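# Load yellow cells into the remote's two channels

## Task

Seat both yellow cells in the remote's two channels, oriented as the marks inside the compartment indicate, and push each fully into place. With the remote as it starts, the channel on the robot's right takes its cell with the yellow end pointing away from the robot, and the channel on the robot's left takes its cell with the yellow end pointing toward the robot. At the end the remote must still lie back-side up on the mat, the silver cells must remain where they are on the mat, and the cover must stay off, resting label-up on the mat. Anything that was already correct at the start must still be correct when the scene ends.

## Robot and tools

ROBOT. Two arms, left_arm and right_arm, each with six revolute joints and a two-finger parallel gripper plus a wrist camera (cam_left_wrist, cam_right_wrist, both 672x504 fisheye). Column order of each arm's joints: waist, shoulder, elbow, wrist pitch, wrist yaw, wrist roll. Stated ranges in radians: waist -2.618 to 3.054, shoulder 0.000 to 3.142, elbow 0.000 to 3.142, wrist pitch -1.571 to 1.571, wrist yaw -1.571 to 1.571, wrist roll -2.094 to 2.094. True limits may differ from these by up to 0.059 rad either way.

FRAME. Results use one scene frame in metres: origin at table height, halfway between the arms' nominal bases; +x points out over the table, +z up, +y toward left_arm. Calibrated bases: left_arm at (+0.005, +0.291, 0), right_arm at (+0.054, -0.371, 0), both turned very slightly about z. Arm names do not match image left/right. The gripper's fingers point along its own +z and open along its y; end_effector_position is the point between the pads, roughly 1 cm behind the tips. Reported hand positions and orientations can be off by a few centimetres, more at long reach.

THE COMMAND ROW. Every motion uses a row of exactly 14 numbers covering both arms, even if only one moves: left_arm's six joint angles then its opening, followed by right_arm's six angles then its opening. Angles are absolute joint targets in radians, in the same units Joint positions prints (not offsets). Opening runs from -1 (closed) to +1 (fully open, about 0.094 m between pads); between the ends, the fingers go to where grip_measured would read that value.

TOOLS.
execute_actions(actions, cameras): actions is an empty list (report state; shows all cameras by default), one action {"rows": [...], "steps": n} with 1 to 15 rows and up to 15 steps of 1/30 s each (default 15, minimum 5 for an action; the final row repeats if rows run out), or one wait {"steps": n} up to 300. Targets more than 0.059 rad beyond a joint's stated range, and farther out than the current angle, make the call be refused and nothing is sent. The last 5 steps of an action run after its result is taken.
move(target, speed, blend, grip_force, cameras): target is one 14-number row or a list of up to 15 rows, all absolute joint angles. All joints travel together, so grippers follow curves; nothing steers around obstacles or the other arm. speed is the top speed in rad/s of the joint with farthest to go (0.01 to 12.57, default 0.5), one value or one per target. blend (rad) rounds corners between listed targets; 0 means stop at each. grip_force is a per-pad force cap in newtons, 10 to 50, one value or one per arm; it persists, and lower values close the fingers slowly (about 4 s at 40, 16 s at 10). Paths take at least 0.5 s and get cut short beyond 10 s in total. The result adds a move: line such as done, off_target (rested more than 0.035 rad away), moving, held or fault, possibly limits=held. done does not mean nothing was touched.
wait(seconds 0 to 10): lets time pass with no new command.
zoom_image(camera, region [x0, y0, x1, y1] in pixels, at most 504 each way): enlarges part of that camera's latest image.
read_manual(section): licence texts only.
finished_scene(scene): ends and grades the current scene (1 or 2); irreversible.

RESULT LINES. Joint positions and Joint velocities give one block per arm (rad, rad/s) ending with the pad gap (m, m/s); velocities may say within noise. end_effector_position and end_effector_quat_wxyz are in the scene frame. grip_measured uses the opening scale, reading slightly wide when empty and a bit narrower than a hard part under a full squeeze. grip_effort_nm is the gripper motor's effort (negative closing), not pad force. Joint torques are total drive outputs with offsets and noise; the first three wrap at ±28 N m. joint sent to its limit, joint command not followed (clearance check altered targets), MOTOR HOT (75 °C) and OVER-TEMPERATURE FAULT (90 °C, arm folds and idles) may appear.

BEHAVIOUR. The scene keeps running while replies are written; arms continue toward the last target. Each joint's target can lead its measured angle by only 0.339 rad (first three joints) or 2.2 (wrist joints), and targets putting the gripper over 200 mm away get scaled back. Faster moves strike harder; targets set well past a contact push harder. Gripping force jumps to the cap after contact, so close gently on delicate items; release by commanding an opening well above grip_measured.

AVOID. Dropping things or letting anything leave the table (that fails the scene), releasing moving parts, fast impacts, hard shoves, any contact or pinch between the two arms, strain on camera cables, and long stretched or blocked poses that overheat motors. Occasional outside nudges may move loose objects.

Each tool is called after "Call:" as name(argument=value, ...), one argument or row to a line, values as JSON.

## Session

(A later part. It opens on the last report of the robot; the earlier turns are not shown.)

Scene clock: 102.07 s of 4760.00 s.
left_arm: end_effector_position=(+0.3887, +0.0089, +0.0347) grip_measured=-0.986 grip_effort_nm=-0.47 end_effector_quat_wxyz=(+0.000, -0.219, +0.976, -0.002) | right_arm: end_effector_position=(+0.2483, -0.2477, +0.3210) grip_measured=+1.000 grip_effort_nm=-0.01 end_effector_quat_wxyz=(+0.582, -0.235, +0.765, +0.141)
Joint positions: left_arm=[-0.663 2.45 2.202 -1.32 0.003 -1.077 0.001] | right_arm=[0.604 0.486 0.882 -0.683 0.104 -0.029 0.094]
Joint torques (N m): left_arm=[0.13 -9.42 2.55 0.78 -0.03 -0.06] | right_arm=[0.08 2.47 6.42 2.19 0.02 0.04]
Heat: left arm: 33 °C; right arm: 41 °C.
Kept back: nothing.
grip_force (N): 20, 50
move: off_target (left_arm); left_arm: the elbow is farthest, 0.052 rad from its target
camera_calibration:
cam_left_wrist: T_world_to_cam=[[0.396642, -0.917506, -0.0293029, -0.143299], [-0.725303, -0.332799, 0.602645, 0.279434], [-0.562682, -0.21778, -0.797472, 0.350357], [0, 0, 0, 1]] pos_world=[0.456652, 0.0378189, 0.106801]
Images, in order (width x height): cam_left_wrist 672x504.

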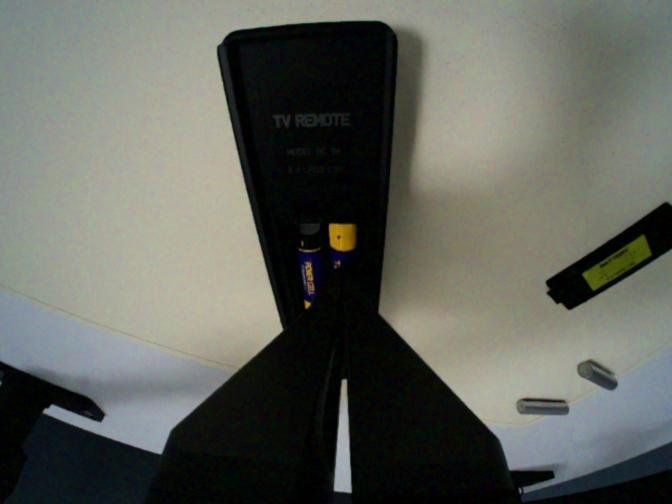

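Call:
move(
  target=[
    [-0.662,2.44,2.255,-1.38,0.0,-1.085,-1,0.604,0.486,0.882,-0.683,0.104,-0.029,1],
    [-0.692,2.39,2.20,-1.345,0.0,-1.11,-1,0.604,0.486,0.882,-0.683,0.104,-0.029,1],
    [-0.690,2.40,2.145,-1.29,0.0,-1.11,-1,0.604,0.486,0.882,-0.683,0.104,-0.029,1],
  ],
  speed=0.15,
  blend=[0.01,0,0],
  cameras=["cam_left_wrist"],
)

Call:
zoom_image(
  camera="cam_left_wrist",
  region=[260, 140, 420, 300],
)

Scene clock: 104.60 s of 4760.00 s.
left_arm: end_effector_position=(+0.3762, +0.0024, +0.0362) grip_measured=-0.986 grip_effort_nm=-0.47 end_effector_quat_wxyz=(-0.003, -0.219, +0.976, +0.000) | right_arm: end_effector_position=(+0.2483, -0.2477, +0.3210) grip_measured=+1.000 grip_effort_nm=-0.01 end_effector_quat_wxyz=(+0.582, -0.235, +0.765, +0.141)
Joint positions: left_arm=[-0.69 2.425 2.164 -1.313 0.004 -1.101 0.001] | right_arm=[0.604 0.486 0.882 -0.683 0.104 -0.029 0.094]
Joint torques (N m): left_arm=[-0.09 -15.97 5.75 0.49 -0.03 -0.07] | right_arm=[0.08 2.48 6.42 2.18 0.02 0.04]
Heat: left arm: 33 °C; right arm: 41 °C.
Kept back: nothing.
grip_force (N): 20, 50
move: done
camera_calibration:
cam_left_wrist: T_world_to_cam=[[0.394722, -0.918128, -0.0351615, -0.143344], [-0.722473, -0.333794, 0.605486, 0.266186], [-0.56765, -0.213595, -0.795079, 0.34488], [0, 0, 0, 1]] pos_world=[0.444665, 0.0309078, 0.107994]
Images, in order (width x height): cam_left_wrist 672x504.

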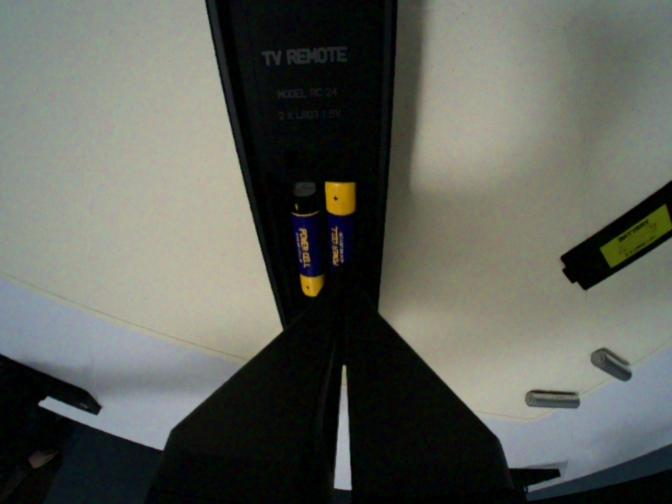

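Scaled by 3.150 from the camera's 672x504 image, which has a finer 960x720 frame.

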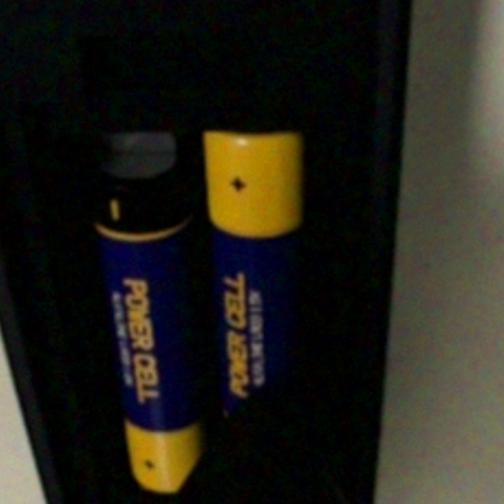

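Call:
move(
  target=[-0.690,2.42,2.12,-1.265,0.0,-1.11,-1,0.604,0.486,0.882,-0.683,0.104,-0.029,1],
  speed=0.12,
)

Call:
move(
  target=[-0.690,2.45,2.095,-1.24,0.0,-1.11,-1,0.604,0.486,0.882,-0.683,0.104,-0.029,1],
  speed=0.12,
)

Scene clock: 105.53 s of 4760.00 s.
left_arm: end_effector_position=(+0.3762, +0.0024, +0.0356) grip_measured=-0.986 grip_effort_nm=-0.47 end_effector_quat_wxyz=(-0.001, -0.219, +0.976, -0.001) | right_arm: end_effector_position=(+0.2483, -0.2477, +0.3210) grip_measured=+1.000 grip_effort_nm=-0.01 end_effector_quat_wxyz=(+0.582, -0.235, +0.765, +0.141)
Joint positions: left_arm=[-0.69 2.419 2.15 -1.302 0.004 -1.101 0.001] | right_arm=[0.604 0.486 0.882 -0.683 0.104 -0.029 0.094]
Joint torques (N m): left_arm=[-0.06 -13.57 4.83 0.66 -0.03 -0.07] | right_arm=[0.08 2.48 6.42 2.18 0.02 0.04]
Heat: left arm: 33 °C; right arm: 41 °C.
Kept back: nothing.
grip_force (N): 20, 50
move: off_target (left_arm); left_arm: the wrist pitch is farthest, 0.037 rad from its target

Scene clock: 106.23 s of 4760.00 s.
left_arm: end_effector_position=(+0.3760, +0.0026, +0.0348) grip_measured=-0.986 grip_effort_nm=-0.47 end_effector_quat_wxyz=(-0.001, -0.219, +0.976, -0.002) | right_arm: end_effector_position=(+0.2483, -0.2477, +0.3210) grip_measured=+1.000 grip_effort_nm=-0.01 end_effector_quat_wxyz=(+0.582, -0.235, +0.765, +0.141)
Joint positions: left_arm=[-0.69 2.414 2.14 -1.293 0.004 -1.102 0.001] | right_arm=[0.604 0.486 0.882 -0.683 0.104 -0.029 0.094]
Joint torques (N m): left_arm=[0.1 -10.61 3.37 0.86 -0.03 -0.1] | right_arm=[0.08 2.48 6.41 2.18 0.02 0.04]
Heat: left arm: 33 °C; right arm: 42 °C.
Kept back: nothing.
grip_force (N): 20, 50
move: off_target (left_arm); left_arm: the wrist pitch is farthest, 0.053 rad from its target

Call:
move(
  target=[
    [-0.690,2.41,2.21,-1.375,0.0,-1.11,-1,0.604,0.486,0.882,-0.683,0.104,-0.029,1],
    [-0.690,2.38,2.31,-1.50,0.0,-1.11,-1,0.604,0.486,0.882,-0.683,0.104,-0.029,1],
    [-0.77,2.32,2.24,-1.50,0.0,-1.19,-1,0.604,0.486,0.882,-0.683,0.104,-0.029,1],
  ],
  speed=[0.2,0.4,0.5],
  blend=[0.02,0.03,0],
  cameras=["all"],
)

Call:
zoom_image(
  camera="cam_left_wrist",
  region=[260, 20, 420, 210],
)

Scene clock: 108.47 s of 4760.00 s.
left_arm: end_effector_position=(+0.3364, -0.0165, +0.0913) grip_measured=-0.986 grip_effort_nm=-0.47 end_effector_quat_wxyz=(-0.006, -0.215, +0.977, +0.004) | right_arm: end_effector_position=(+0.2483, -0.2477, +0.3210) grip_measured=+1.000 grip_effort_nm=-0.01 end_effector_quat_wxyz=(+0.582, -0.235, +0.765, +0.141)
Joint positions: left_arm=[-0.776 2.35 2.251 -1.485 0.006 -1.18 0.001] | right_arm=[0.604 0.486 0.882 -0.683 0.104 -0.029 0.094]
Joint torques (N m): left_arm=[0.42 -16.13 6.46 0.11 -0.08 -0.07] | right_arm=[0.08 2.47 6.41 2.18 0.02 0.04]
Heat: left arm: 33 °C; right arm: 42 °C.
Kept back: nothing.
grip_force (N): 20, 50
move: done
camera_calibration:
cam_left_wrist: T_world_to_cam=[[0.38775, -0.920767, -0.0428796, -0.14003], [-0.719635, -0.331463, 0.61013, 0.196397], [-0.576, -0.20572, -0.79114, 0.364682], [0, 0, 0, 1]] pos_world=[0.405688, 0.0111856, 0.162683]
cam_right_wrist: T_world_to_cam=[[0.556474, -0.830528, 0.0236701, -0.348337], [-0.669427, -0.465042, -0.579313, 0.249895], [0.492143, 0.306527, -0.814761, 0.31129], [0, 0, 0, 1]] pos_world=[0.207928, -0.268511, 0.406639]

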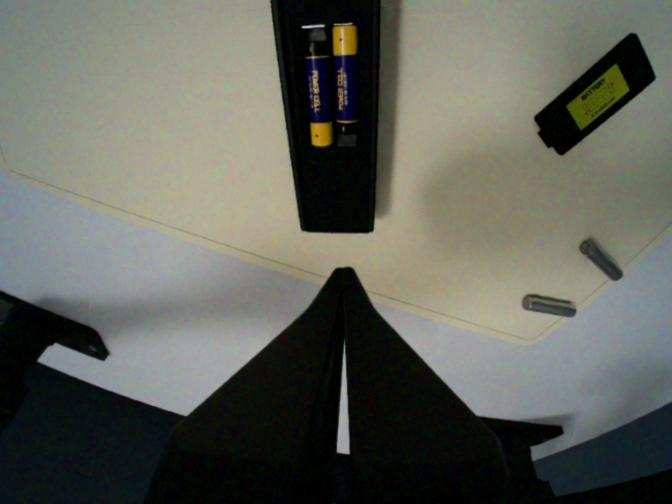

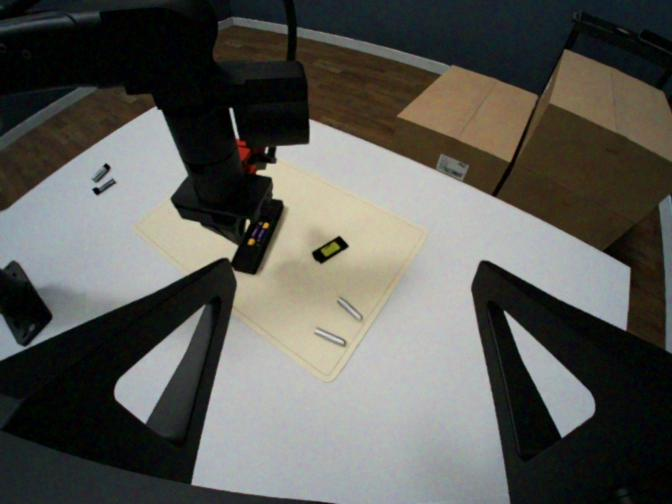

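Scaled by 2.653 from the camera's 672x504 image, which has a finer 960x720 frame.

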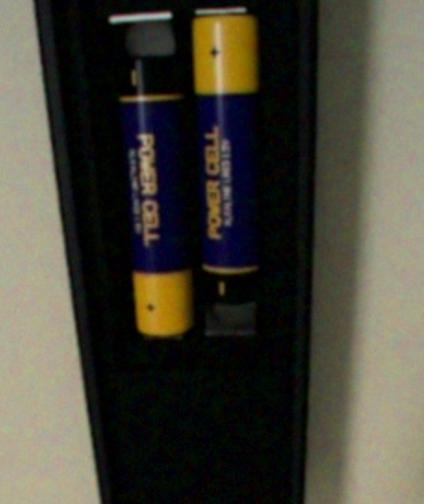

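Call:
finished_scene(
  scene=2,
)

The scene is finished: the task was done.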